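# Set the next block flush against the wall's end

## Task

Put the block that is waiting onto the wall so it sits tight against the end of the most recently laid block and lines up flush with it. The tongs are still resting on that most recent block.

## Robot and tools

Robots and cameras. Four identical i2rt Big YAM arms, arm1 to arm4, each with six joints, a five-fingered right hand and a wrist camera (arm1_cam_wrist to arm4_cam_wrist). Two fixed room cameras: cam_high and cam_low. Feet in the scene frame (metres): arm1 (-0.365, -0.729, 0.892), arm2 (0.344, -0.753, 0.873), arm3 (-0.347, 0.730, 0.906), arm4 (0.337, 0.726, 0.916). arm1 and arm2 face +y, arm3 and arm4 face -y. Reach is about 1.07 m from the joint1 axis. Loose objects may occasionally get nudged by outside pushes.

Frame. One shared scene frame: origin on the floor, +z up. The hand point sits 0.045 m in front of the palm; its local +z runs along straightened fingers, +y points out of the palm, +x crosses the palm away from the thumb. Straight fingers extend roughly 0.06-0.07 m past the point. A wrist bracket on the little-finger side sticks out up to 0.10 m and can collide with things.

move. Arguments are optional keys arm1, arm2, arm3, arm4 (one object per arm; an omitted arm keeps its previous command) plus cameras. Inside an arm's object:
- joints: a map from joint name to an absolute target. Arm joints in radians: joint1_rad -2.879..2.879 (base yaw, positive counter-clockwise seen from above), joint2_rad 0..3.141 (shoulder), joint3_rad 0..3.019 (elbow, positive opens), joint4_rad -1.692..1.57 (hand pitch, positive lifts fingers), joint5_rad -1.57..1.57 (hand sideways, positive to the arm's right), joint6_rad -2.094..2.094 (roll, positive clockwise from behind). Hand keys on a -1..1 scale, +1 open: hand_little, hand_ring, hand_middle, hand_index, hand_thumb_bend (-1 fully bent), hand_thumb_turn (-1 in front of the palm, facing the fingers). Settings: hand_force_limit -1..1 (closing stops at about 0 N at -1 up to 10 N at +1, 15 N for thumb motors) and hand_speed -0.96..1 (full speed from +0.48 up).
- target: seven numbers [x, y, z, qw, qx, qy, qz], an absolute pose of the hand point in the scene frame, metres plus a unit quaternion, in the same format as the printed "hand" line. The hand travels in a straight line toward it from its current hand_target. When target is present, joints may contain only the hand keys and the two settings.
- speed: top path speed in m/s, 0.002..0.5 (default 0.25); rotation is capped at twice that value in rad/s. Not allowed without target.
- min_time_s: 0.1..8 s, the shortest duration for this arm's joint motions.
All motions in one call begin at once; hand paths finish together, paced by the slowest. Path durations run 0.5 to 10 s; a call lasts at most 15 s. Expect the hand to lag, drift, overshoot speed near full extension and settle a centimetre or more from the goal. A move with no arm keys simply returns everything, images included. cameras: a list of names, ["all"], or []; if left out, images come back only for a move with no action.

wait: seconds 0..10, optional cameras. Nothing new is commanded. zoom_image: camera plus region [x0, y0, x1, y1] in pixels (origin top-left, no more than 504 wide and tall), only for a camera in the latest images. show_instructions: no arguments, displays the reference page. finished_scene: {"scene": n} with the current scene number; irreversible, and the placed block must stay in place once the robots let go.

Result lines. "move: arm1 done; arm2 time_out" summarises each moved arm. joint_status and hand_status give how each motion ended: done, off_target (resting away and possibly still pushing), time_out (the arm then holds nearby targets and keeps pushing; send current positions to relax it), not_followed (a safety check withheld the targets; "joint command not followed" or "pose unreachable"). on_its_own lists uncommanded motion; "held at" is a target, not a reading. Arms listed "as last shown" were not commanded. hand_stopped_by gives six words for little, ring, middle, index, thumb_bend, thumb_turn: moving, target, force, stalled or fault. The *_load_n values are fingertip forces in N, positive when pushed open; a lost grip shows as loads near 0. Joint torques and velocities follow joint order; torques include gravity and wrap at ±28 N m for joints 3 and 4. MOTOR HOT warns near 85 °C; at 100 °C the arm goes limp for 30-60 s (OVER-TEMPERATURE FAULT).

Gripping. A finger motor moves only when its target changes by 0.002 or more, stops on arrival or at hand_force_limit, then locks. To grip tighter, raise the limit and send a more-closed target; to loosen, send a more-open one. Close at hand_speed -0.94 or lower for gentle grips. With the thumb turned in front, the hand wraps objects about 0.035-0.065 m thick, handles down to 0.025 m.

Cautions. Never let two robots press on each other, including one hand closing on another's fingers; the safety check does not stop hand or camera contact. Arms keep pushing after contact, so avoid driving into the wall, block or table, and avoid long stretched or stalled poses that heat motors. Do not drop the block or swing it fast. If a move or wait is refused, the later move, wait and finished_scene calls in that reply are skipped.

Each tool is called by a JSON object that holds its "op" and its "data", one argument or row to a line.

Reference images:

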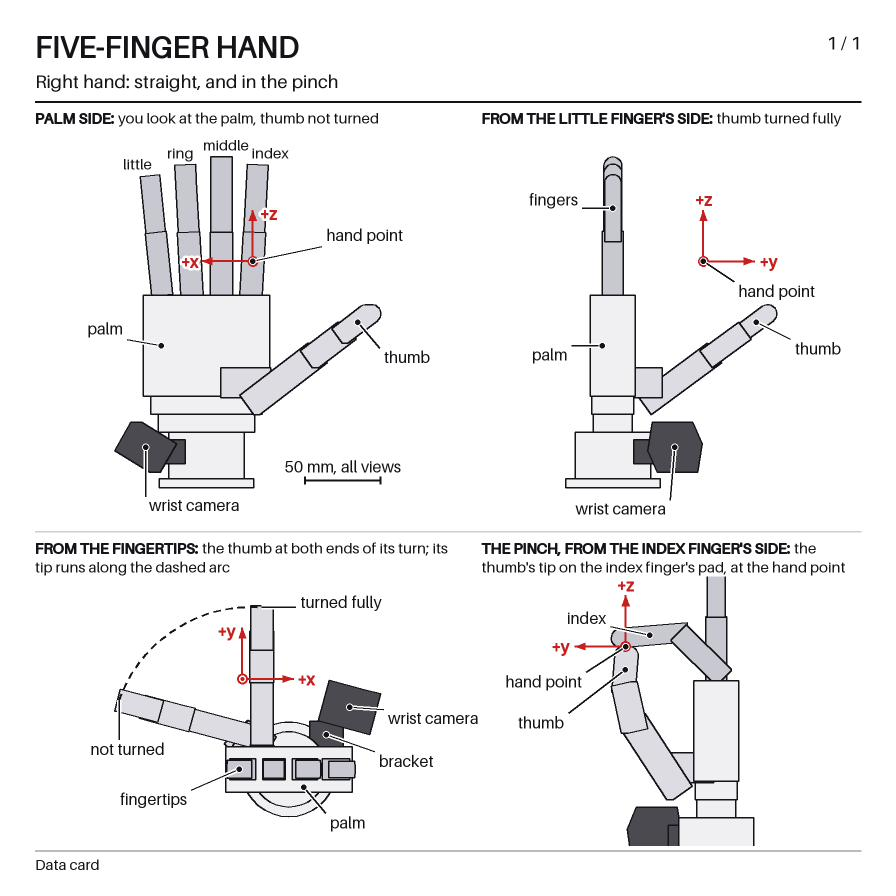

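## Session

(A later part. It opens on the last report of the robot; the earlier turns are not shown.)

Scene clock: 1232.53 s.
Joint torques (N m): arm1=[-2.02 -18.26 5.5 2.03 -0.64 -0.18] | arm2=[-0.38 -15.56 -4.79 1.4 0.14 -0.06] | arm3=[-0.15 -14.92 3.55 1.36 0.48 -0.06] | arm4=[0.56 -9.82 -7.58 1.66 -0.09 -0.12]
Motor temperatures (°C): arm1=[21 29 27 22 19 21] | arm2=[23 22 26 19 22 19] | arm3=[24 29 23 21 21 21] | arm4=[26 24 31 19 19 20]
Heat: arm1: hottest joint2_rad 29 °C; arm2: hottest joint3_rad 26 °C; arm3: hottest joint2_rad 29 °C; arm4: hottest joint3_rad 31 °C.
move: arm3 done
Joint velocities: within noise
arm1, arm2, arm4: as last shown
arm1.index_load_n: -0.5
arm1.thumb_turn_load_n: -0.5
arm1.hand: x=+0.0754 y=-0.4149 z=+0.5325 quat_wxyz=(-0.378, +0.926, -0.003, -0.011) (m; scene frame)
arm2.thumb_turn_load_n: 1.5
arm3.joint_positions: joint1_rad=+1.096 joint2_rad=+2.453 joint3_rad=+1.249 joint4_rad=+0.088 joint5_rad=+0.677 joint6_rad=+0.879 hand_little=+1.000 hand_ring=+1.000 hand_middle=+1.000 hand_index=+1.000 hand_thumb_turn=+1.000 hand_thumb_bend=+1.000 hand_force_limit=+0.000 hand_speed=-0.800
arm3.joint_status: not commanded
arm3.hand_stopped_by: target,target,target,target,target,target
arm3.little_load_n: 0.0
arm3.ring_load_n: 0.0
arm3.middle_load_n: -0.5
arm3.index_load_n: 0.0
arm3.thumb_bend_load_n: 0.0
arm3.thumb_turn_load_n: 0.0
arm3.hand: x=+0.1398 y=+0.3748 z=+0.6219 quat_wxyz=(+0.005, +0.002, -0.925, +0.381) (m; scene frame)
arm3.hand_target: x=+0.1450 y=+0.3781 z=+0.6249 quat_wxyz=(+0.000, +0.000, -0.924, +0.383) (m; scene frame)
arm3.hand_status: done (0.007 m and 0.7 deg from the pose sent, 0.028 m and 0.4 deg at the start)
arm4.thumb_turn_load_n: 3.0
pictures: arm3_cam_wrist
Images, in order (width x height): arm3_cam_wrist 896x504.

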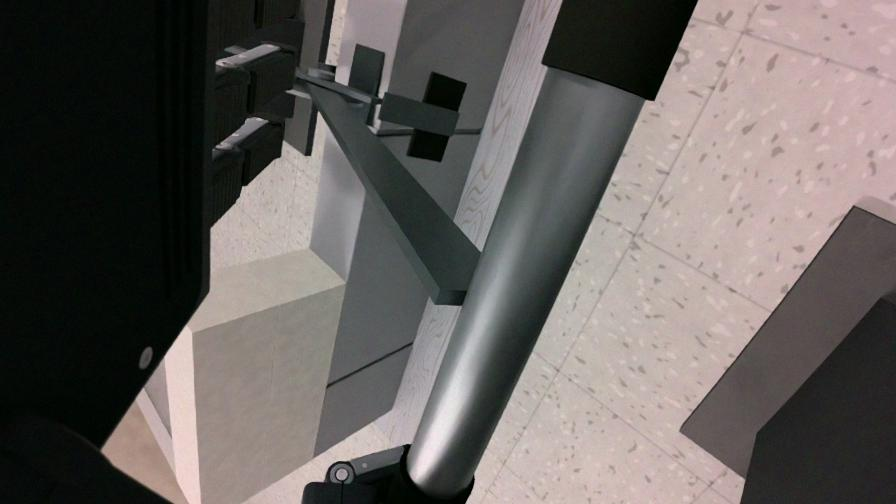

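{"op": "move", "data": {
  "arm3": {"target": [0.125, 0.404, 0.587, 0, 0, 0.9239, -0.3827], "speed": 0.06},
  "arm1": {"target": [0.086, -0.411, 0.518, 0.3827, -0.9239, 0, 0], "speed": 0.05},
  "cameras": ["arm1_cam_wrist", "arm3_cam_wrist", "cam_high"]
}}

{"op": "zoom_image", "data": {
  "camera": "cam_high",
  "region": [310, 130, 610, 300]
}}

Scene clock: 1271.60 s.
Joint torques (N m): arm1=[-1.03 -18.2 5.53 1.95 -0.51 0] | arm2=[-0.5 -15.62 -4.81 1.42 0.15 -0.06] | arm3=[0.03 -13.27 2.91 1.84 0.54 -0.06] | arm4=[0.26 -10.11 -7.69 1.58 -0.12 -0.12]
Motor temperatures (°C): arm1=[21 28 27 22 20 21] | arm2=[22 22 26 19 22 19] | arm3=[24 28 23 21 21 21] | arm4=[26 24 32 19 19 20]
Heat: arm1: hottest joint2_rad 28 °C; arm2: hottest joint3_rad 26 °C; arm3: hottest joint2_rad 28 °C; arm4: hottest joint3_rad 32 °C.
move: arm1 off_target; arm3 done
Joint velocities: within noise
arm1.joint_positions: joint1_rad=-1.139 joint2_rad=+2.652 joint3_rad=+1.379 joint4_rad=+0.087 joint5_rad=-0.697 joint6_rad=-0.991 hand_little=+1.000 hand_ring=+1.000 hand_middle=+1.000 hand_index=+1.000 hand_thumb_turn=+1.000 hand_thumb_bend=+1.000 hand_force_limit=+0.000 hand_speed=-0.800
arm1.joint_status: not commanded
arm1.hand_stopped_by: target,target,target,target,target,target
arm1.little_load_n: 0.0
arm1.ring_load_n: 0.0
arm1.middle_load_n: -0.5
arm1.index_load_n: 0.0
arm1.thumb_bend_load_n: 0.0
arm1.thumb_turn_load_n: 0.0
arm1.hand: x=+0.0801 y=-0.4127 z=+0.5269 quat_wxyz=(-0.380, +0.925, -0.001, -0.007) (m; scene frame)
arm1.hand_target: x=+0.0858 y=-0.4111 z=+0.5183 quat_wxyz=(-0.383, +0.924, +0.000, +0.000) (m; scene frame)
arm1.hand_status: off_target (0.011 m and 0.8 deg from the pose sent, 0.018 m and 1.4 deg at the start)
arm2, arm4: as last shown
arm2.thumb_bend_load_n: 11.0
arm2.thumb_turn_load_n: 1.0
arm3.joint_positions: joint1_rad=+1.116 joint2_rad=+2.507 joint3_rad=+1.205 joint4_rad=+0.170 joint5_rad=+0.687 joint6_rad=+0.907 hand_little=+1.000 hand_ring=+1.000 hand_middle=+1.000 hand_index=+1.000 hand_thumb_turn=+1.000 hand_thumb_bend=+1.000 hand_force_limit=+0.000 hand_speed=-0.800
arm3.joint_status: not commanded
arm3.hand_stopped_by: target,target,target,target,target,target
arm3.little_load_n: 0.0
arm3.ring_load_n: 0.0
arm3.middle_load_n: 0.0
arm3.index_load_n: 0.0
arm3.thumb_bend_load_n: 0.0
arm3.thumb_turn_load_n: 0.0
arm3.hand: x=+0.1214 y=+0.3974 z=+0.5915 quat_wxyz=(+0.005, +0.000, -0.925, +0.381) (m; scene frame)
arm3.hand_target: x=+0.1247 y=+0.4041 z=+0.5870 quat_wxyz=(+0.000, +0.000, -0.924, +0.383) (m; scene frame)
arm3.hand_status: done (0.009 m and 0.6 deg from the pose sent, 0.048 m and 0.7 deg at the start)
arm4.thumb_turn_load_n: 3.5
pictures: arm1_cam_wrist, arm3_cam_wrist, cam_high
Images, in order (width x height): arm1_cam_wrist 896x504, arm3_cam_wrist 896x504, cam_high 896x504.

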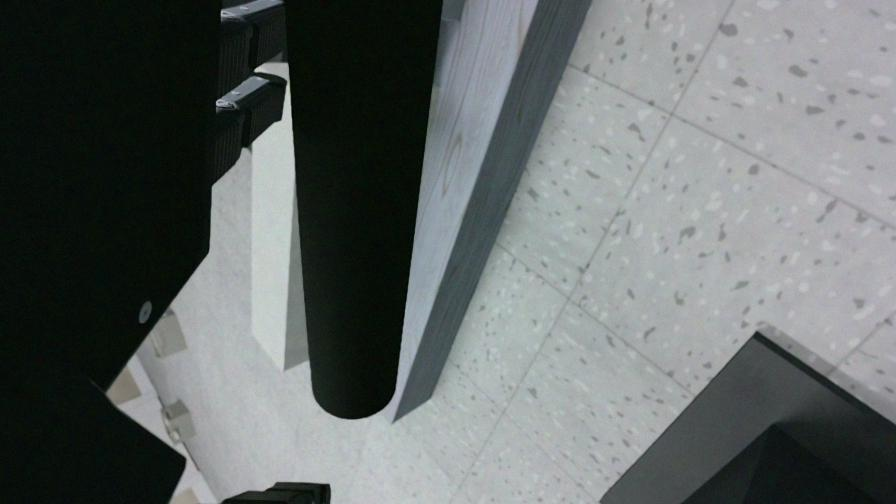

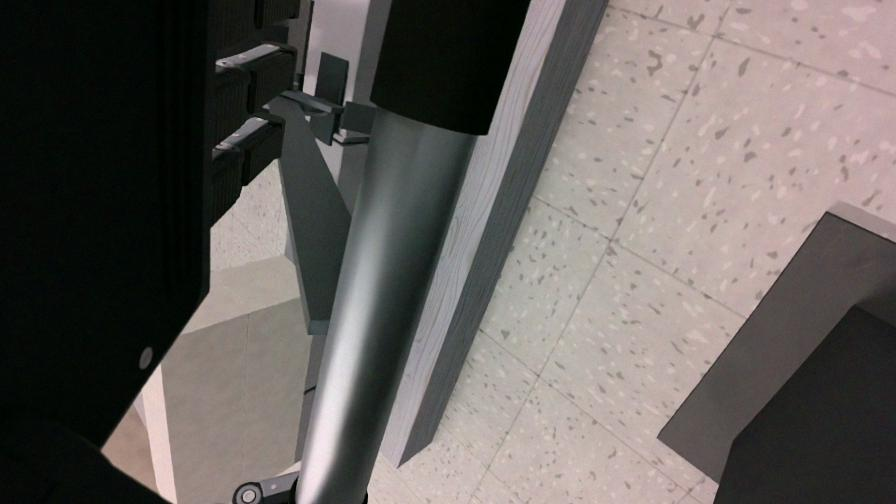

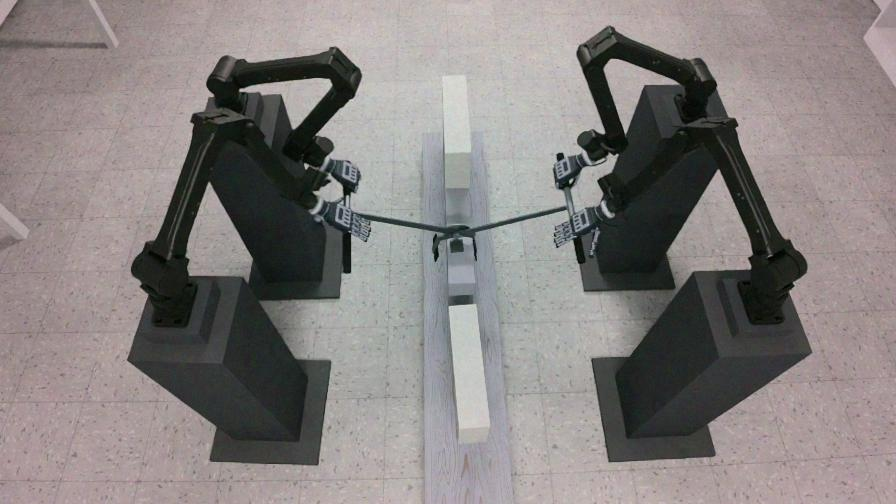

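Scaled by 1.680.

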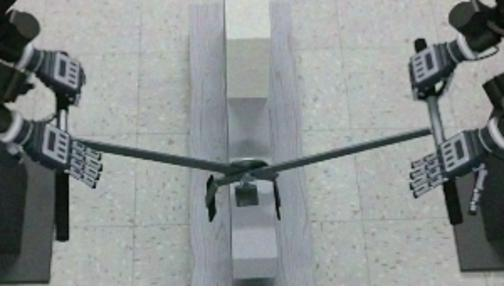

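{"op": "move", "data": {
  "arm3": {"target": [0.125, 0.405, 0.576, 0, 0, 0.9239, -0.3827], "speed": 0.06}
}}

{"op": "move", "data": {
  "arm1": {"joints": {"hand_thumb_turn": -1, "hand_speed": -0.4}},
  "arm3": {"joints": {"hand_thumb_turn": -1, "hand_speed": -0.4}},
  "cameras": ["arm1_cam_wrist", "arm3_cam_wrist"]
}}

{"op": "move", "data": {
  "arm1": {"joints": {"hand_little": -1, "hand_ring": -1, "hand_middle": -1, "hand_index": -1, "hand_speed": -0.75, "hand_force_limit": 0.2}},
  "arm3": {"joints": {"hand_little": -1, "hand_ring": -1, "hand_middle": -1, "hand_index": -1, "hand_speed": -0.75, "hand_force_limit": 0.2}},
  "cameras": ["arm1_cam_wrist", "arm3_cam_wrist"]
}}

Scene clock: 1286.57 s.
Joint torques (N m): arm1=[-1.14 -18.32 5.45 1.95 -0.51 -0.01] | arm2=[-0.38 -15.44 -4.78 1.4 0.15 -0.05] | arm3=[0.09 -13.27 3.7 1.8 0.54 -0.06] | arm4=[0.73 -9.99 -7.61 1.61 -0.11 -0.12]
Motor temperatures (°C): arm1=[21 29 27 22 19 21] | arm2=[22 22 26 19 22 19] | arm3=[24 28 23 21 21 21] | arm4=[26 24 32 19 19 20]
Heat: arm1: hottest joint2_rad 29 °C; arm2: hottest joint3_rad 26 °C; arm3: hottest joint2_rad 28 °C; arm4: hottest joint3_rad 32 °C.
move: arm3 off_target
Joint velocities: within noise
arm1, arm2, arm4: as last shown
arm1.middle_load_n: 0.0
arm1.thumb_bend_load_n: -0.5
arm2.thumb_bend_load_n: 10.5
arm2.thumb_turn_load_n: 1.5
arm3.joint_positions: joint1_rad=+1.117 joint2_rad=+2.534 joint3_rad=+1.205 joint4_rad=+0.183 joint5_rad=+0.687 joint6_rad=+0.910 hand_little=+1.000 hand_ring=+1.000 hand_middle=+1.000 hand_index=+1.000 hand_thumb_turn=+1.000 hand_thumb_bend=+1.000 hand_force_limit=+0.000 hand_speed=-0.800
arm3.joint_status: not commanded
arm3.hand_stopped_by: target,target,target,target,target,target
arm3.little_load_n: 0.0
arm3.ring_load_n: -0.5
arm3.middle_load_n: 0.0
arm3.index_load_n: 0.0
arm3.thumb_bend_load_n: 0.0
arm3.thumb_turn_load_n: 0.0
arm3.hand: x=+0.1139 y=+0.4022 z=+0.5781 quat_wxyz=(+0.011, +0.002, -0.926, +0.378) (m; scene frame)
arm3.hand_target: x=+0.1247 y=+0.4052 z=+0.5761 quat_wxyz=(+0.000, +0.000, -0.924, +0.382) (m; scene frame)
arm3.hand_status: off_target (0.012 m and 1.4 deg from the pose sent, 0.018 m and 0.6 deg at the start)
arm4.middle_load_n: 8.5
arm4.thumb_turn_load_n: 3.0
pictures: none

Scene clock: 1288.77 s.
Joint torques (N m): arm1=[-1.08 -18.43 5.55 2.04 -0.49 -0.02] | arm2=[-0.5 -15.44 -4.82 1.35 0.14 -0.06] | arm3=[0.09 -13.22 3.7 1.8 0.54 -0.07] | arm4=[0.56 -9.99 -7.58 1.48 -0.12 -0.13]
Motor temperatures (°C): arm1=[21 30 27 22 19 21] | arm2=[22 22 26 19 22 19] | arm3=[24 29 23 21 21 21] | arm4=[26 24 32 19 19 20]
Heat: arm1: hottest joint2_rad 30 °C; arm2: hottest joint3_rad 26 °C; arm3: hottest joint2_rad 29 °C; arm4: hottest joint3_rad 32 °C.
move: arm1 done; arm3 done
Joint velocities: within noise
arm1.joint_positions: joint1_rad=-1.139 joint2_rad=+2.652 joint3_rad=+1.379 joint4_rad=+0.087 joint5_rad=-0.697 joint6_rad=-0.991 hand_little=+1.000 hand_ring=+1.000 hand_middle=+1.000 hand_index=+1.000 hand_thumb_turn=-1.000 hand_thumb_bend=+1.000 hand_force_limit=+0.000 hand_speed=-0.400
arm1.joint_status: all done
arm1.hand_stopped_by: target,target,target,target,target,target
arm1.little_load_n: 0.0
arm1.ring_load_n: 0.0
arm1.middle_load_n: 0.0
arm1.index_load_n: -0.5
arm1.thumb_bend_load_n: 0.0
arm1.thumb_turn_load_n: 0.0
arm1.hand: x=+0.0801 y=-0.4127 z=+0.5269 quat_wxyz=(-0.380, +0.925, -0.001, -0.007) (m; scene frame)
arm1.hand_target: x=+0.0858 y=-0.4111 z=+0.5183 quat_wxyz=(-0.383, +0.924, +0.000, +0.000) (m; scene frame)
arm1.hand_status: not commanded
arm2, arm4: as last shown
arm2.middle_load_n: 0.5
arm3.joint_positions: joint1_rad=+1.117 joint2_rad=+2.534 joint3_rad=+1.205 joint4_rad=+0.183 joint5_rad=+0.687 joint6_rad=+0.911 hand_little=+1.000 hand_ring=+1.000 hand_middle=+1.000 hand_index=+1.000 hand_thumb_turn=-1.000 hand_thumb_bend=+1.000 hand_force_limit=+0.000 hand_speed=-0.400
arm3.joint_status: all done
arm3.hand_stopped_by: target,target,target,target,target,target
arm3.little_load_n: 0.0
arm3.ring_load_n: 0.0
arm3.middle_load_n: 0.0
arm3.index_load_n: 0.0
arm3.thumb_bend_load_n: 0.0
arm3.thumb_turn_load_n: 0.0
arm3.hand: x=+0.1139 y=+0.4022 z=+0.5782 quat_wxyz=(+0.010, +0.001, -0.926, +0.378) (m; scene frame)
arm3.hand_target: x=+0.1247 y=+0.4053 z=+0.5761 quat_wxyz=(+0.000, +0.000, -0.924, +0.382) (m; scene frame)
arm3.hand_status: not commanded
arm4.middle_load_n: 9.0
pictures: arm1_cam_wrist, arm3_cam_wrist
Images, in order (width x height): arm1_cam_wrist 896x504, arm3_cam_wrist 896x504.

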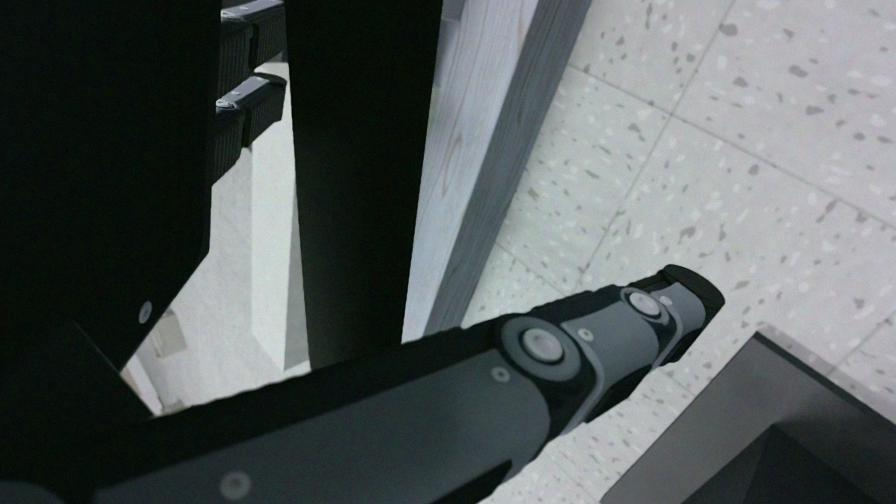

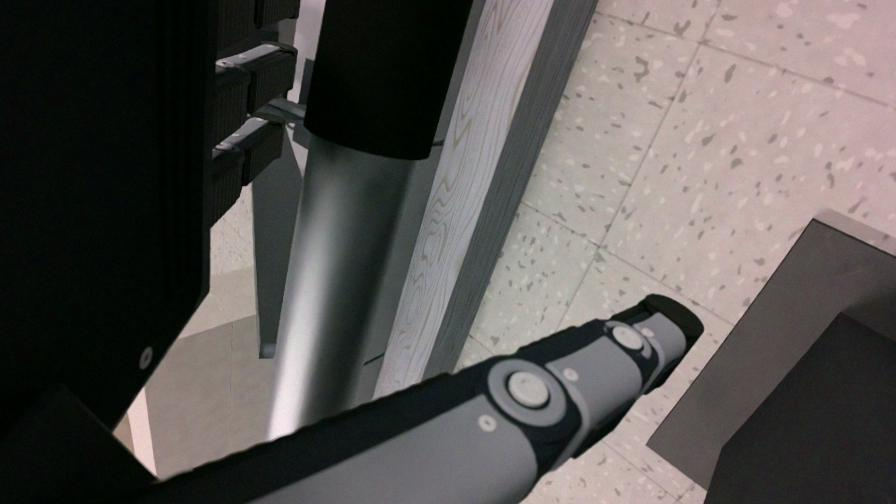

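Scene clock: 1291.93 s.
Joint torques (N m): arm1=[-2.26 -19.78 3.74 1.26 -0.3 -0.04] | arm2=[-0.32 -15.5 -4.78 1.36 -0.1 0] | arm3=[1.08 -14.33 2.52 1.35 0.1 -0.1] | arm4=[0.26 -10.29 -7.53 1.58 -0.1 -0.16]
Motor temperatures (°C): arm1=[21 30 27 22 19 21] | arm2=[22 22 26 19 22 19] | arm3=[24 29 23 21 21 21] | arm4=[26 24 32 19 19 20]
Heat: arm1: hottest joint2_rad 30 °C; arm2: hottest joint3_rad 26 °C; arm3: hottest joint2_rad 29 °C; arm4: hottest joint3_rad 32 °C.
move: arm1 off_target; arm3 off_target
Joint velocities: within noise
arm1.joint_positions: joint1_rad=-1.123 joint2_rad=+2.665 joint3_rad=+1.399 joint4_rad=+0.104 joint5_rad=-0.702 joint6_rad=-0.991 hand_little=-0.382 hand_ring=-0.288 hand_middle=-0.220 hand_index=-0.058 hand_thumb_turn=-1.000 hand_thumb_bend=+1.000 hand_force_limit=+0.200 hand_speed=-0.750
arm1.joint_status: hand_little off_target (ended at -0.382, target -1.000); hand_ring off_target (ended at -0.288, target -1.000); hand_middle off_target (ended at -0.220, target -1.000); hand_index off_target (ended at -0.058, target -1.000); the others done
arm1.hand_stopped_by: force,force,force,force,target,target
arm1.little_load_n: 5.5
arm1.ring_load_n: 0.0
arm1.middle_load_n: 0.0
arm1.index_load_n: 0.0
arm1.thumb_bend_load_n: 0.0
arm1.thumb_turn_load_n: 0.0
arm1.hand: x=+0.0834 y=-0.4008 z=+0.5240 quat_wxyz=(-0.387, +0.922, +0.010, -0.001) (m; scene frame)
arm1.hand_target: x=+0.0856 y=-0.4112 z=+0.5182 quat_wxyz=(-0.383, +0.924, +0.000, +0.000) (m; scene frame)
arm1.hand_status: not commanded
arm2, arm4: as last shown
arm2.joint_positions: joint1_rad=+0.101 joint2_rad=+2.685 joint3_rad=+0.650 joint4_rad=+1.265 joint5_rad=+0.071 joint6_rad=+0.061 hand_little=-0.636 hand_ring=-0.590 hand_middle=-0.566 hand_index=-0.541 hand_thumb_turn=-1.000 hand_thumb_bend=+0.440 hand_force_limit=+0.300 hand_speed=-0.700
arm2.middle_load_n: 1.0
arm2.index_load_n: 4.5
arm2.thumb_turn_load_n: 1.0
arm2.hand: x=+0.2871 y=-0.3837 z=+0.5371 quat_wxyz=(-0.389, +0.921, +0.001, +0.000) (m; scene frame)
arm3.joint_positions: joint1_rad=+1.105 joint2_rad=+2.548 joint3_rad=+1.221 joint4_rad=+0.196 joint5_rad=+0.699 joint6_rad=+0.913 hand_little=+0.127 hand_ring=+0.035 hand_middle=-0.058 hand_index=-0.195 hand_thumb_turn=-1.000 hand_thumb_bend=+1.000 hand_force_limit=+0.200 hand_speed=-0.750
arm3.joint_status: hand_little off_target (ended at +0.127, target -1.000); hand_ring off_target (ended at +0.035, target -1.000); hand_middle off_target (ended at -0.058, target -1.000); hand_index off_target (ended at -0.195, target -1.000); the others done
arm3.hand_stopped_by: force,force,force,force,target,target
arm3.little_load_n: 0.0
arm3.ring_load_n: 0.0
arm3.middle_load_n: 0.0
arm3.index_load_n: 5.0
arm3.thumb_bend_load_n: 0.0
arm3.thumb_turn_load_n: 0.0
arm3.hand: x=+0.1147 y=+0.3918 z=+0.5756 quat_wxyz=(+0.010, -0.009, -0.923, +0.386) (m; scene frame)
arm3.hand_target: x=+0.1248 y=+0.4051 z=+0.5763 quat_wxyz=(+0.000, +0.000, -0.924, +0.383) (m; scene frame)
arm3.hand_status: not commanded
arm4.joint_positions: joint1_rad=-0.194 joint2_rad=+2.886 joint3_rad=+0.641 joint4_rad=+1.519 joint5_rad=-0.129 joint6_rad=-0.118 hand_little=-0.870 hand_ring=-0.918 hand_middle=-0.957 hand_index=-0.266 hand_thumb_turn=-1.000 hand_thumb_bend=+0.440 hand_force_limit=+0.400 hand_speed=-0.700
arm4.ring_load_n: 6.0
arm4.middle_load_n: 8.5
arm4.thumb_turn_load_n: 3.5
arm4.hand: x=+0.3265 y=+0.3993 z=+0.5568 quat_wxyz=(+0.002, -0.006, -0.910, +0.415) (m; scene frame)
pictures: arm1_cam_wrist, arm3_cam_wrist
Images, in order (width x height): arm1_cam_wrist 896x504, arm3_cam_wrist 896x504.

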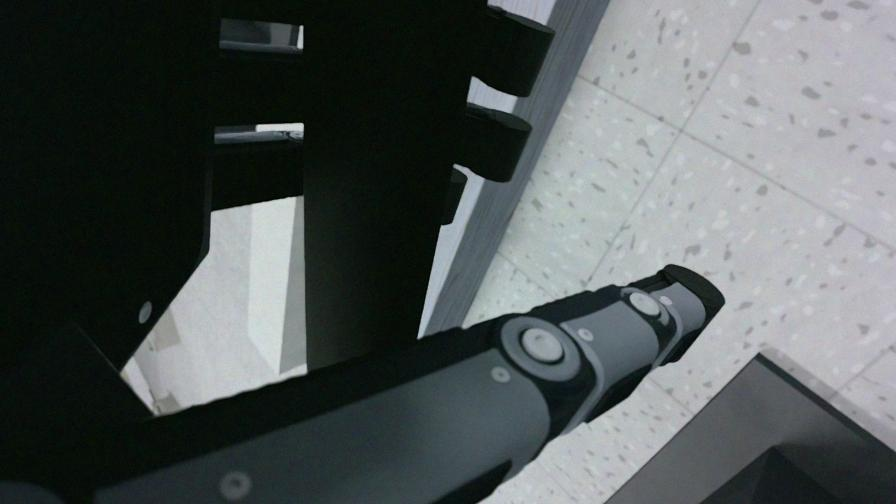

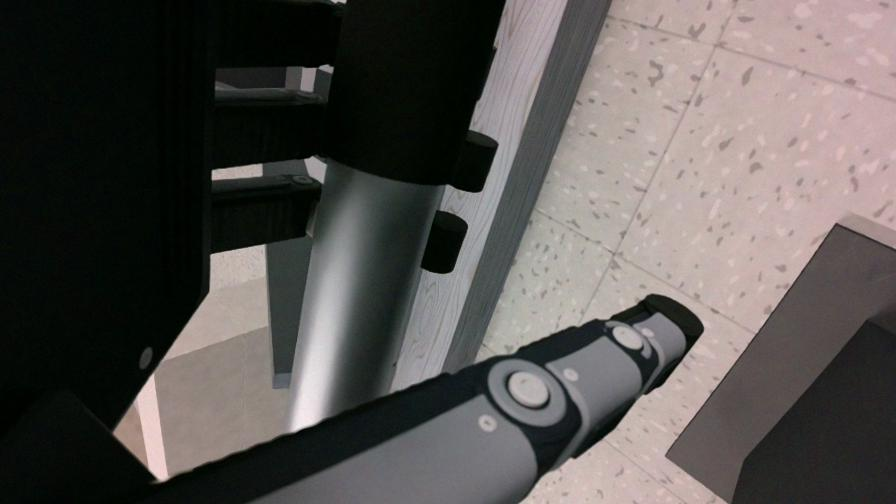

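{"op": "move", "data": {
  "arm1": {"joints": {"hand_thumb_bend": -1, "hand_little": -0.98, "hand_ring": -0.98, "hand_middle": -0.98, "hand_index": -0.98, "hand_speed": -0.7, "hand_force_limit": 0.4}},
  "arm3": {"joints": {"hand_thumb_bend": -1, "hand_little": -0.98, "hand_ring": -0.98, "hand_middle": -0.98, "hand_index": -0.98, "hand_speed": -0.7, "hand_force_limit": 0.4}},
  "cameras": ["arm1_cam_wrist", "arm2_cam_wrist", "arm3_cam_wrist", "arm4_cam_wrist", "cam_high", "cam_low"]
}}

{"op": "zoom_image", "data": {
  "camera": "cam_high",
  "region": [310, 130, 610, 300]
}}

Scene clock: 1306.07 s.
Joint torques (N m): arm1=[-3.25 -20.31 3.3 1.1 -0.19 -0.04] | arm2=[-0.15 -15.44 -4.79 1.36 -0.21 0] | arm3=[1.67 -14.86 2.06 1.11 0.3 0.06] | arm4=[0.5 -10.29 -7.72 1.54 -0.07 -0.23]
Motor temperatures (°C): arm1=[21 30 27 22 19 21] | arm2=[22 22 26 19 22 19] | arm3=[24 29 22 21 21 21] | arm4=[26 24 32 19 19 20]
Heat: arm1: hottest joint2_rad 30 °C; arm2: hottest joint3_rad 26 °C; arm3: hottest joint2_rad 29 °C; arm4: hottest joint3_rad 32 °C.
move: arm1 off_target; arm3 off_target
Joint velocities: within noise
arm1.joint_positions: joint1_rad=-1.113 joint2_rad=+2.667 joint3_rad=+1.405 joint4_rad=+0.111 joint5_rad=-0.704 joint6_rad=-0.991 hand_little=-0.434 hand_ring=-0.477 hand_middle=-0.438 hand_index=-0.413 hand_thumb_turn=-1.000 hand_thumb_bend=+0.423 hand_force_limit=+0.400 hand_speed=-0.700
arm1.joint_status: hand_little off_target (ended at -0.434, target -0.980); hand_ring off_target (ended at -0.477, target -0.980); hand_middle off_target (ended at -0.438, target -0.980); hand_index off_target (ended at -0.413, target -0.980); hand_thumb_bend off_target (ended at +0.423, target -1.000); the others done
arm1.hand_stopped_by: force,force,force,force,force,target
arm1.little_load_n: 0.5
arm1.ring_load_n: 0.0
arm1.middle_load_n: 1.5
arm1.index_load_n: 9.5
arm1.thumb_bend_load_n: 11.5
arm1.thumb_turn_load_n: 1.5
arm1.hand: x=+0.0841 y=-0.3935 z=+0.5249 quat_wxyz=(-0.390, +0.921, +0.018, +0.001) (m; scene frame)
arm1.hand_target: x=+0.0860 y=-0.4112 z=+0.5184 quat_wxyz=(-0.383, +0.924, +0.000, +0.000) (m; scene frame)
arm1.hand_status: not commanded
arm2: as last shown
arm2.joint_positions: joint1_rad=+0.100 joint2_rad=+2.685 joint3_rad=+0.650 joint4_rad=+1.265 joint5_rad=+0.074 joint6_rad=+0.061 hand_little=-0.636 hand_ring=-0.590 hand_middle=-0.566 hand_index=-0.541 hand_thumb_turn=-1.000 hand_thumb_bend=+0.440 hand_force_limit=+0.300 hand_speed=-0.700
arm2.little_load_n: 1.0
arm2.middle_load_n: 1.5
arm2.index_load_n: 3.0
arm2.hand: x=+0.2881 y=-0.3835 z=+0.5371 quat_wxyz=(-0.389, +0.921, -0.001, +0.001) (m; scene frame)
arm3.joint_positions: joint1_rad=+1.099 joint2_rad=+2.555 joint3_rad=+1.227 joint4_rad=+0.202 joint5_rad=+0.694 joint6_rad=+0.897 hand_little=-0.061 hand_ring=-0.096 hand_middle=-0.135 hand_index=-0.217 hand_thumb_turn=-1.000 hand_thumb_bend=+0.096 hand_force_limit=+0.400 hand_speed=-0.700
arm3.joint_status: hand_little off_target (ended at -0.061, target -0.980); hand_ring off_target (ended at -0.096, target -0.980); hand_middle off_target (ended at -0.135, target -0.980); hand_index off_target (ended at -0.217, target -0.980); hand_thumb_bend off_target (ended at +0.096, target -1.000); the others done
arm3.hand_stopped_by: force,force,force,force,force,target
arm3.little_load_n: 9.5
arm3.ring_load_n: 2.0
arm3.middle_load_n: 0.0
arm3.index_load_n: 0.0
arm3.thumb_bend_load_n: 9.5
arm3.thumb_turn_load_n: 2.5
arm3.hand: x=+0.1143 y=+0.3891 z=+0.5730 quat_wxyz=(+0.010, -0.005, -0.923, +0.385) (m; scene frame)
arm3.hand_target: x=+0.1248 y=+0.4053 z=+0.5761 quat_wxyz=(+0.000, +0.000, -0.924, +0.382) (m; scene frame)
arm3.hand_status: not commanded
arm4.joint_positions: joint1_rad=-0.194 joint2_rad=+2.886 joint3_rad=+0.641 joint4_rad=+1.519 joint5_rad=-0.129 joint6_rad=-0.113 hand_little=-0.870 hand_ring=-0.918 hand_middle=-0.957 hand_index=-0.266 hand_thumb_turn=-1.000 hand_thumb_bend=+0.440 hand_force_limit=+0.400 hand_speed=-0.700
arm4.joint_status: not commanded
arm4.hand_stopped_by: force,force,force,force,force,target
arm4.little_load_n: 0.5
arm4.ring_load_n: 5.0
arm4.middle_load_n: 8.5
arm4.index_load_n: 0.0
arm4.thumb_bend_load_n: 10.5
arm4.thumb_turn_load_n: 3.0
arm4.hand: x=+0.3269 y=+0.3992 z=+0.5569 quat_wxyz=(+0.000, -0.009, -0.910, +0.415) (m; scene frame)
arm4.hand_target: x=+0.3313 y=+0.4375 z=+0.5574 quat_wxyz=(+0.000, +0.000, -0.924, +0.382) (m; scene frame)
arm4.hand_status: not commanded
pictures: arm1_cam_wrist, arm2_cam_wrist, arm3_cam_wrist, arm4_cam_wrist, cam_high, cam_low
Images, in order (width x height): arm1_cam_wrist 896x504, arm2_cam_wrist 896x504, arm3_cam_wrist 896x504, arm4_cam_wrist 896x504, cam_high 896x504, cam_low 896x504.

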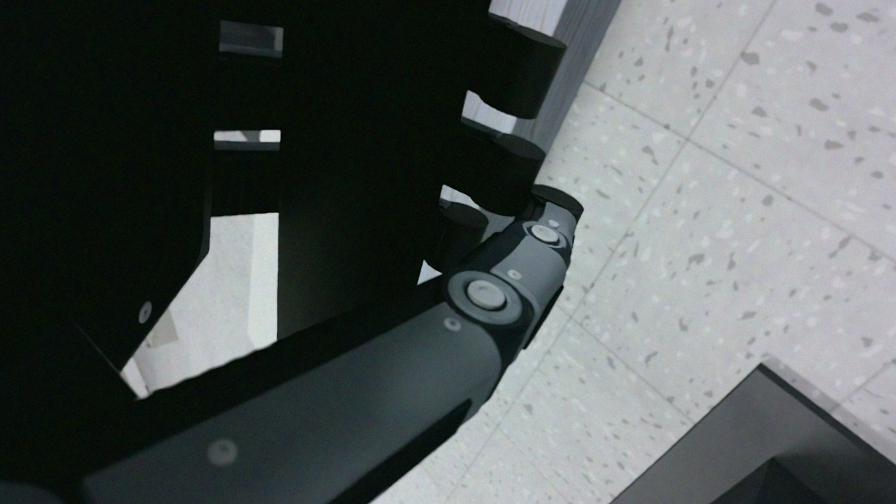

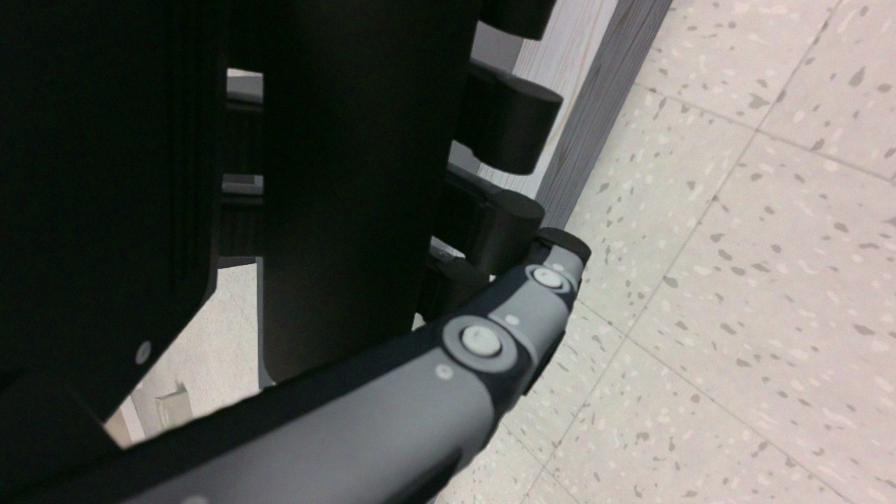

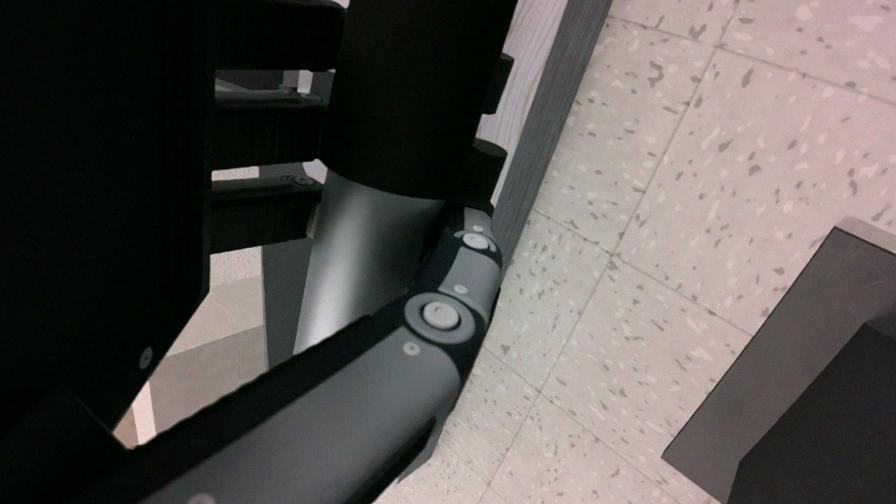

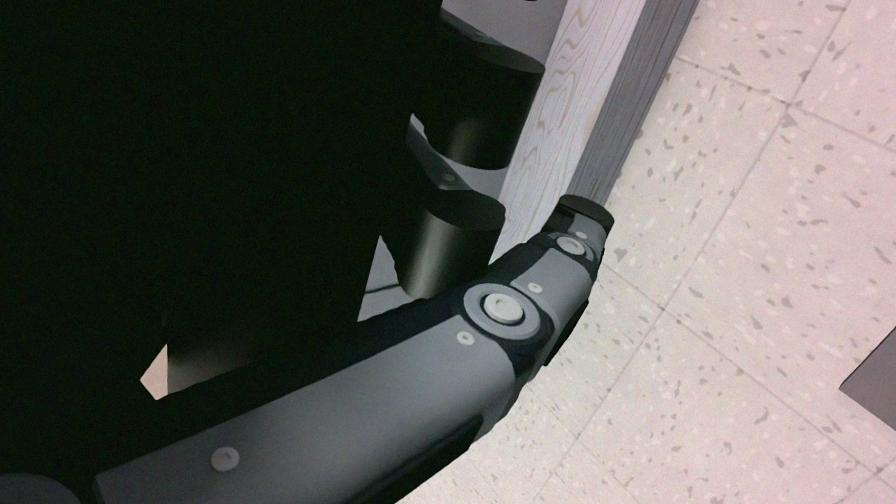

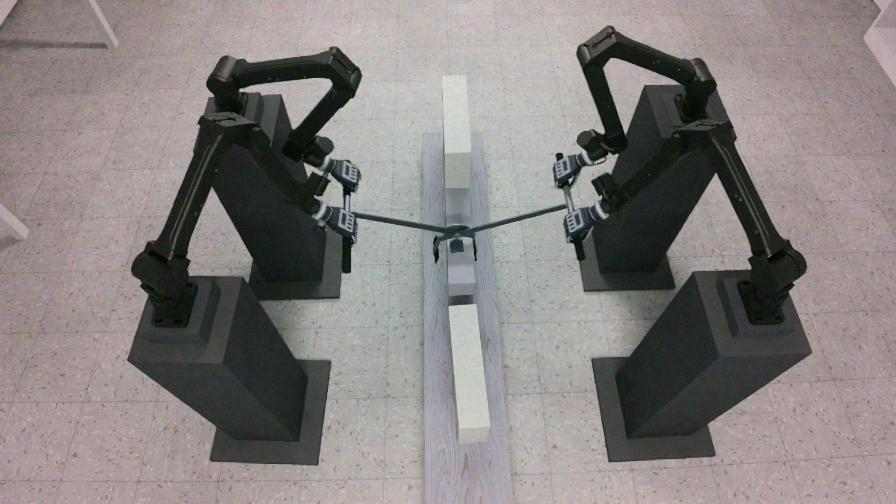

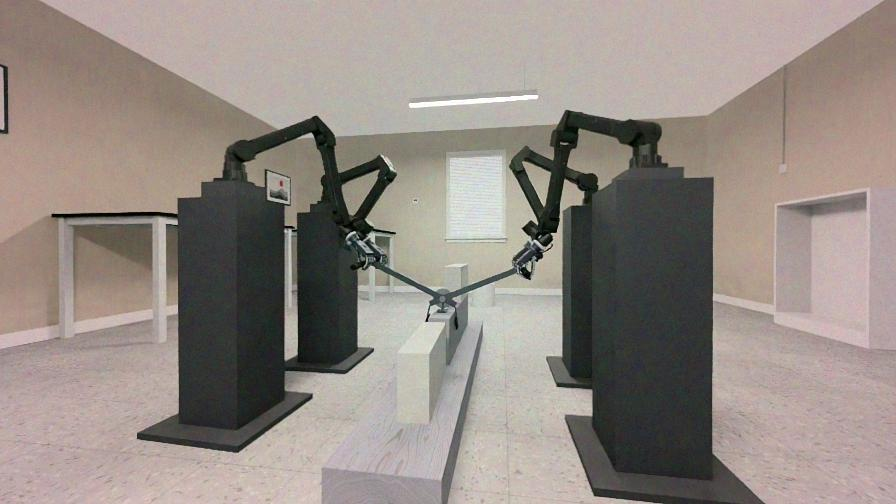

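Scaled by 1.680.

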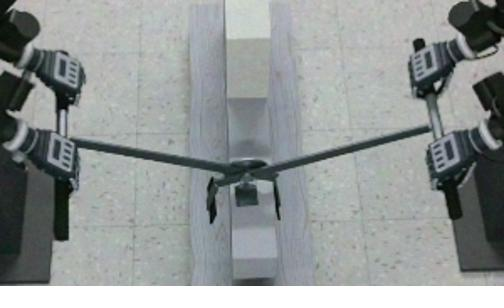

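{"op": "move", "data": {
  "arm1": {"target": [0.078, -0.430, 0.620, 0.3827, -0.9239, 0, 0], "speed": 0.06},
  "arm2": {"target": [0.280, -0.420, 0.632, 0.3827, -0.9239, 0, 0], "speed": 0.06},
  "arm3": {"target": [0.136, 0.420, 0.668, 0, 0, 0.9239, -0.3827], "speed": 0.06},
  "arm4": {"target": [0.344, 0.430, 0.652, 0, 0, 0.9239, -0.3827], "speed": 0.06},
  "cameras": ["cam_high", "cam_low"]
}}

{"op": "zoom_image", "data": {
  "camera": "cam_high",
  "region": [310, 130, 610, 300]
}}

{"op": "zoom_image", "data": {
  "camera": "cam_low",
  "region": [340, 180, 560, 330]
}}

Scene clock: 1330.93 s.
Joint torques (N m): arm1=[-5.3 -21.6 1.5 -0.27 -0.18 -0.23] | arm2=[1.67 -15.56 -8.35 1.09 0.12 0.05] | arm3=[4.78 -16.44 1.78 0.24 0.14 0.2] | arm4=[2.32 -14.33 -9.87 1.25 -0.1 -0.22]
Motor temperatures (°C): arm1=[21 30 26 22 19 21] | arm2=[22 22 26 19 22 19] | arm3=[24 28 22 21 21 21] | arm4=[26 24 32 19 19 20]
Heat: arm1: hottest joint2_rad 30 °C; arm2: hottest joint3_rad 26 °C; arm3: hottest joint2_rad 28 °C; arm4: hottest joint3_rad 32 °C.
move: arm1 off_target; arm2 off_target; arm3 off_target; arm4 off_target
Joint velocities: within noise
arm1.joint_positions: joint1_rad=-1.111 joint2_rad=+2.440 joint3_rad=+1.247 joint4_rad=+0.055 joint5_rad=-0.715 joint6_rad=-1.001 hand_little=-0.434 hand_ring=-0.477 hand_middle=-0.438 hand_index=-0.413 hand_thumb_turn=-1.000 hand_thumb_bend=+0.423 hand_force_limit=+0.400 hand_speed=-0.700
arm1.joint_status: not commanded
arm1.hand_stopped_by: force,force,force,force,force,target
arm1.little_load_n: 0.0
arm1.ring_load_n: 0.5
arm1.middle_load_n: 1.5
arm1.index_load_n: 10.0
arm1.thumb_bend_load_n: 11.0
arm1.thumb_turn_load_n: 1.5
arm1.hand: x=+0.0767 y=-0.3946 z=+0.6150 quat_wxyz=(-0.397, +0.918, +0.026, +0.005) (m; scene frame)
arm1.hand_target: x=+0.0772 y=-0.4281 z=+0.6190 quat_wxyz=(-0.383, +0.924, +0.000, +0.000) (m; scene frame)
arm1.hand_status: off_target (0.036 m and 3.6 deg from the pose sent, 0.102 m and 2.2 deg at the start)
arm2.joint_positions: joint1_rad=+0.127 joint2_rad=+2.412 joint3_rad=+0.474 joint4_rad=+1.213 joint5_rad=+0.101 joint6_rad=+0.089 hand_little=-0.636 hand_ring=-0.590 hand_middle=-0.566 hand_index=-0.541 hand_thumb_turn=-1.000 hand_thumb_bend=+0.440 hand_force_limit=+0.300 hand_speed=-0.700
arm2.joint_status: not commanded
arm2.hand_stopped_by: force,force,force,force,force,target
arm2.little_load_n: 1.0
arm2.ring_load_n: 0.0
arm2.middle_load_n: 2.0
arm2.index_load_n: 3.0
arm2.thumb_bend_load_n: 10.5
arm2.thumb_turn_load_n: 1.0
arm2.hand: x=+0.2816 y=-0.3813 z=+0.6254 quat_wxyz=(-0.411, +0.912, -0.007, +0.000) (m; scene frame)
arm2.hand_target: x=+0.2807 y=-0.4186 z=+0.6307 quat_wxyz=(-0.383, +0.924, +0.000, +0.000) (m; scene frame)
arm2.hand_status: off_target (0.039 m and 3.6 deg from the pose sent, 0.102 m and 0.8 deg at the start)
arm3.joint_positions: joint1_rad=+1.101 joint2_rad=+2.356 joint3_rad=+1.150 joint4_rad=+0.064 joint5_rad=+0.713 joint6_rad=+0.922 hand_little=-0.061 hand_ring=-0.096 hand_middle=-0.135 hand_index=-0.217 hand_thumb_turn=-1.000 hand_thumb_bend=+0.096 hand_force_limit=+0.400 hand_speed=-0.700
arm3.joint_status: not commanded
arm3.hand_stopped_by: force,force,force,force,force,target
arm3.little_load_n: 8.5
arm3.ring_load_n: 2.5
arm3.middle_load_n: 0.0
arm3.index_load_n: 0.0
arm3.thumb_bend_load_n: 6.0
arm3.thumb_turn_load_n: 1.5
arm3.hand: x=+0.1159 y=+0.3838 z=+0.6535 quat_wxyz=(+0.017, -0.015, -0.921, +0.388) (m; scene frame)
arm3.hand_target: x=+0.1347 y=+0.4187 z=+0.6663 quat_wxyz=(+0.000, +0.001, -0.924, +0.383) (m; scene frame)
arm3.hand_status: off_target (0.044 m and 2.7 deg from the pose sent, 0.102 m and 1.3 deg at the start)
arm4.joint_positions: joint1_rad=-0.154 joint2_rad=+2.614 joint3_rad=+0.477 joint4_rad=+1.421 joint5_rad=-0.082 joint6_rad=-0.067 hand_little=-0.870 hand_ring=-0.918 hand_middle=-0.957 hand_index=-0.266 hand_thumb_turn=-1.000 hand_thumb_bend=+0.440 hand_force_limit=+0.400 hand_speed=-0.700
arm4.joint_status: not commanded
arm4.hand_stopped_by: force,force,force,force,force,target
arm4.little_load_n: 0.0
arm4.ring_load_n: 2.5
arm4.middle_load_n: 8.0
arm4.index_load_n: 0.0
arm4.thumb_bend_load_n: 10.5
arm4.thumb_turn_load_n: 3.5
arm4.hand: x=+0.3309 y=+0.3845 z=+0.6362 quat_wxyz=(+0.005, -0.021, -0.909, +0.417) (m; scene frame)
arm4.hand_target: x=+0.3427 y=+0.4280 z=+0.6498 quat_wxyz=(+0.000, +0.000, -0.924, +0.383) (m; scene frame)
arm4.hand_status: off_target (0.050 m and 5.0 deg from the pose sent, 0.101 m and 4.1 deg at the start)
pictures: cam_high, cam_low
Images, in order (width x height): cam_high 896x504, cam_low 896x504.

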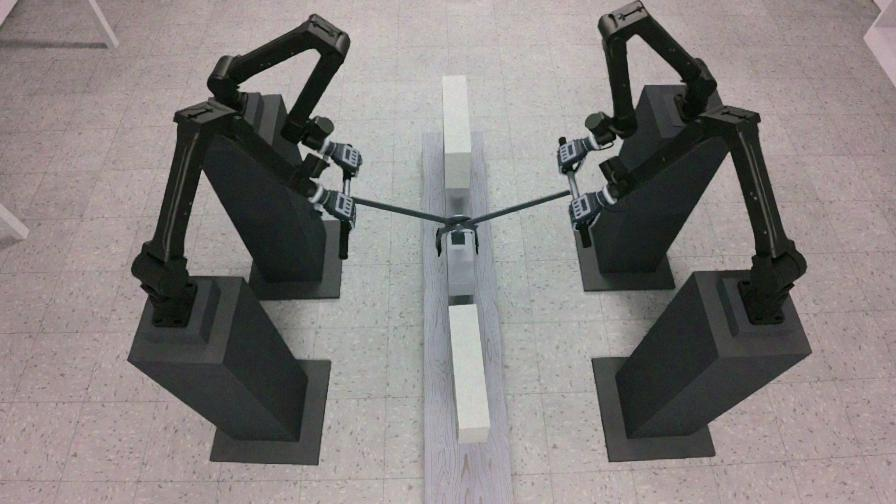

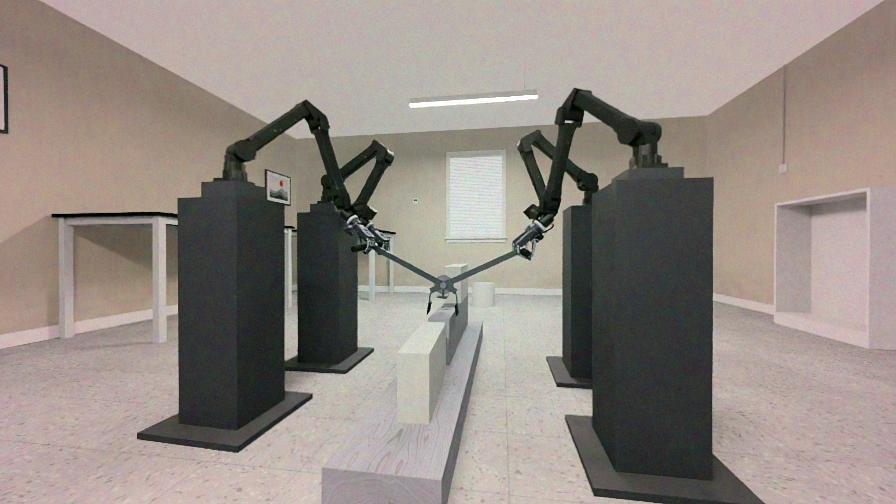

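Scaled by 1.680.

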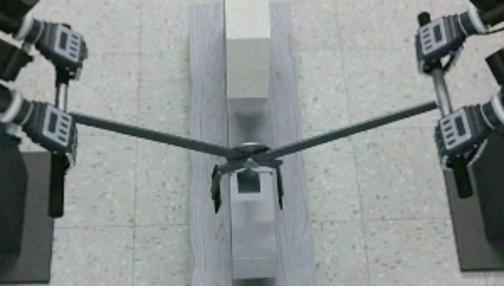

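Scaled by 2.291.

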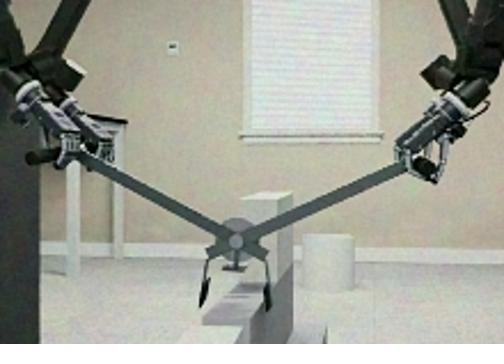

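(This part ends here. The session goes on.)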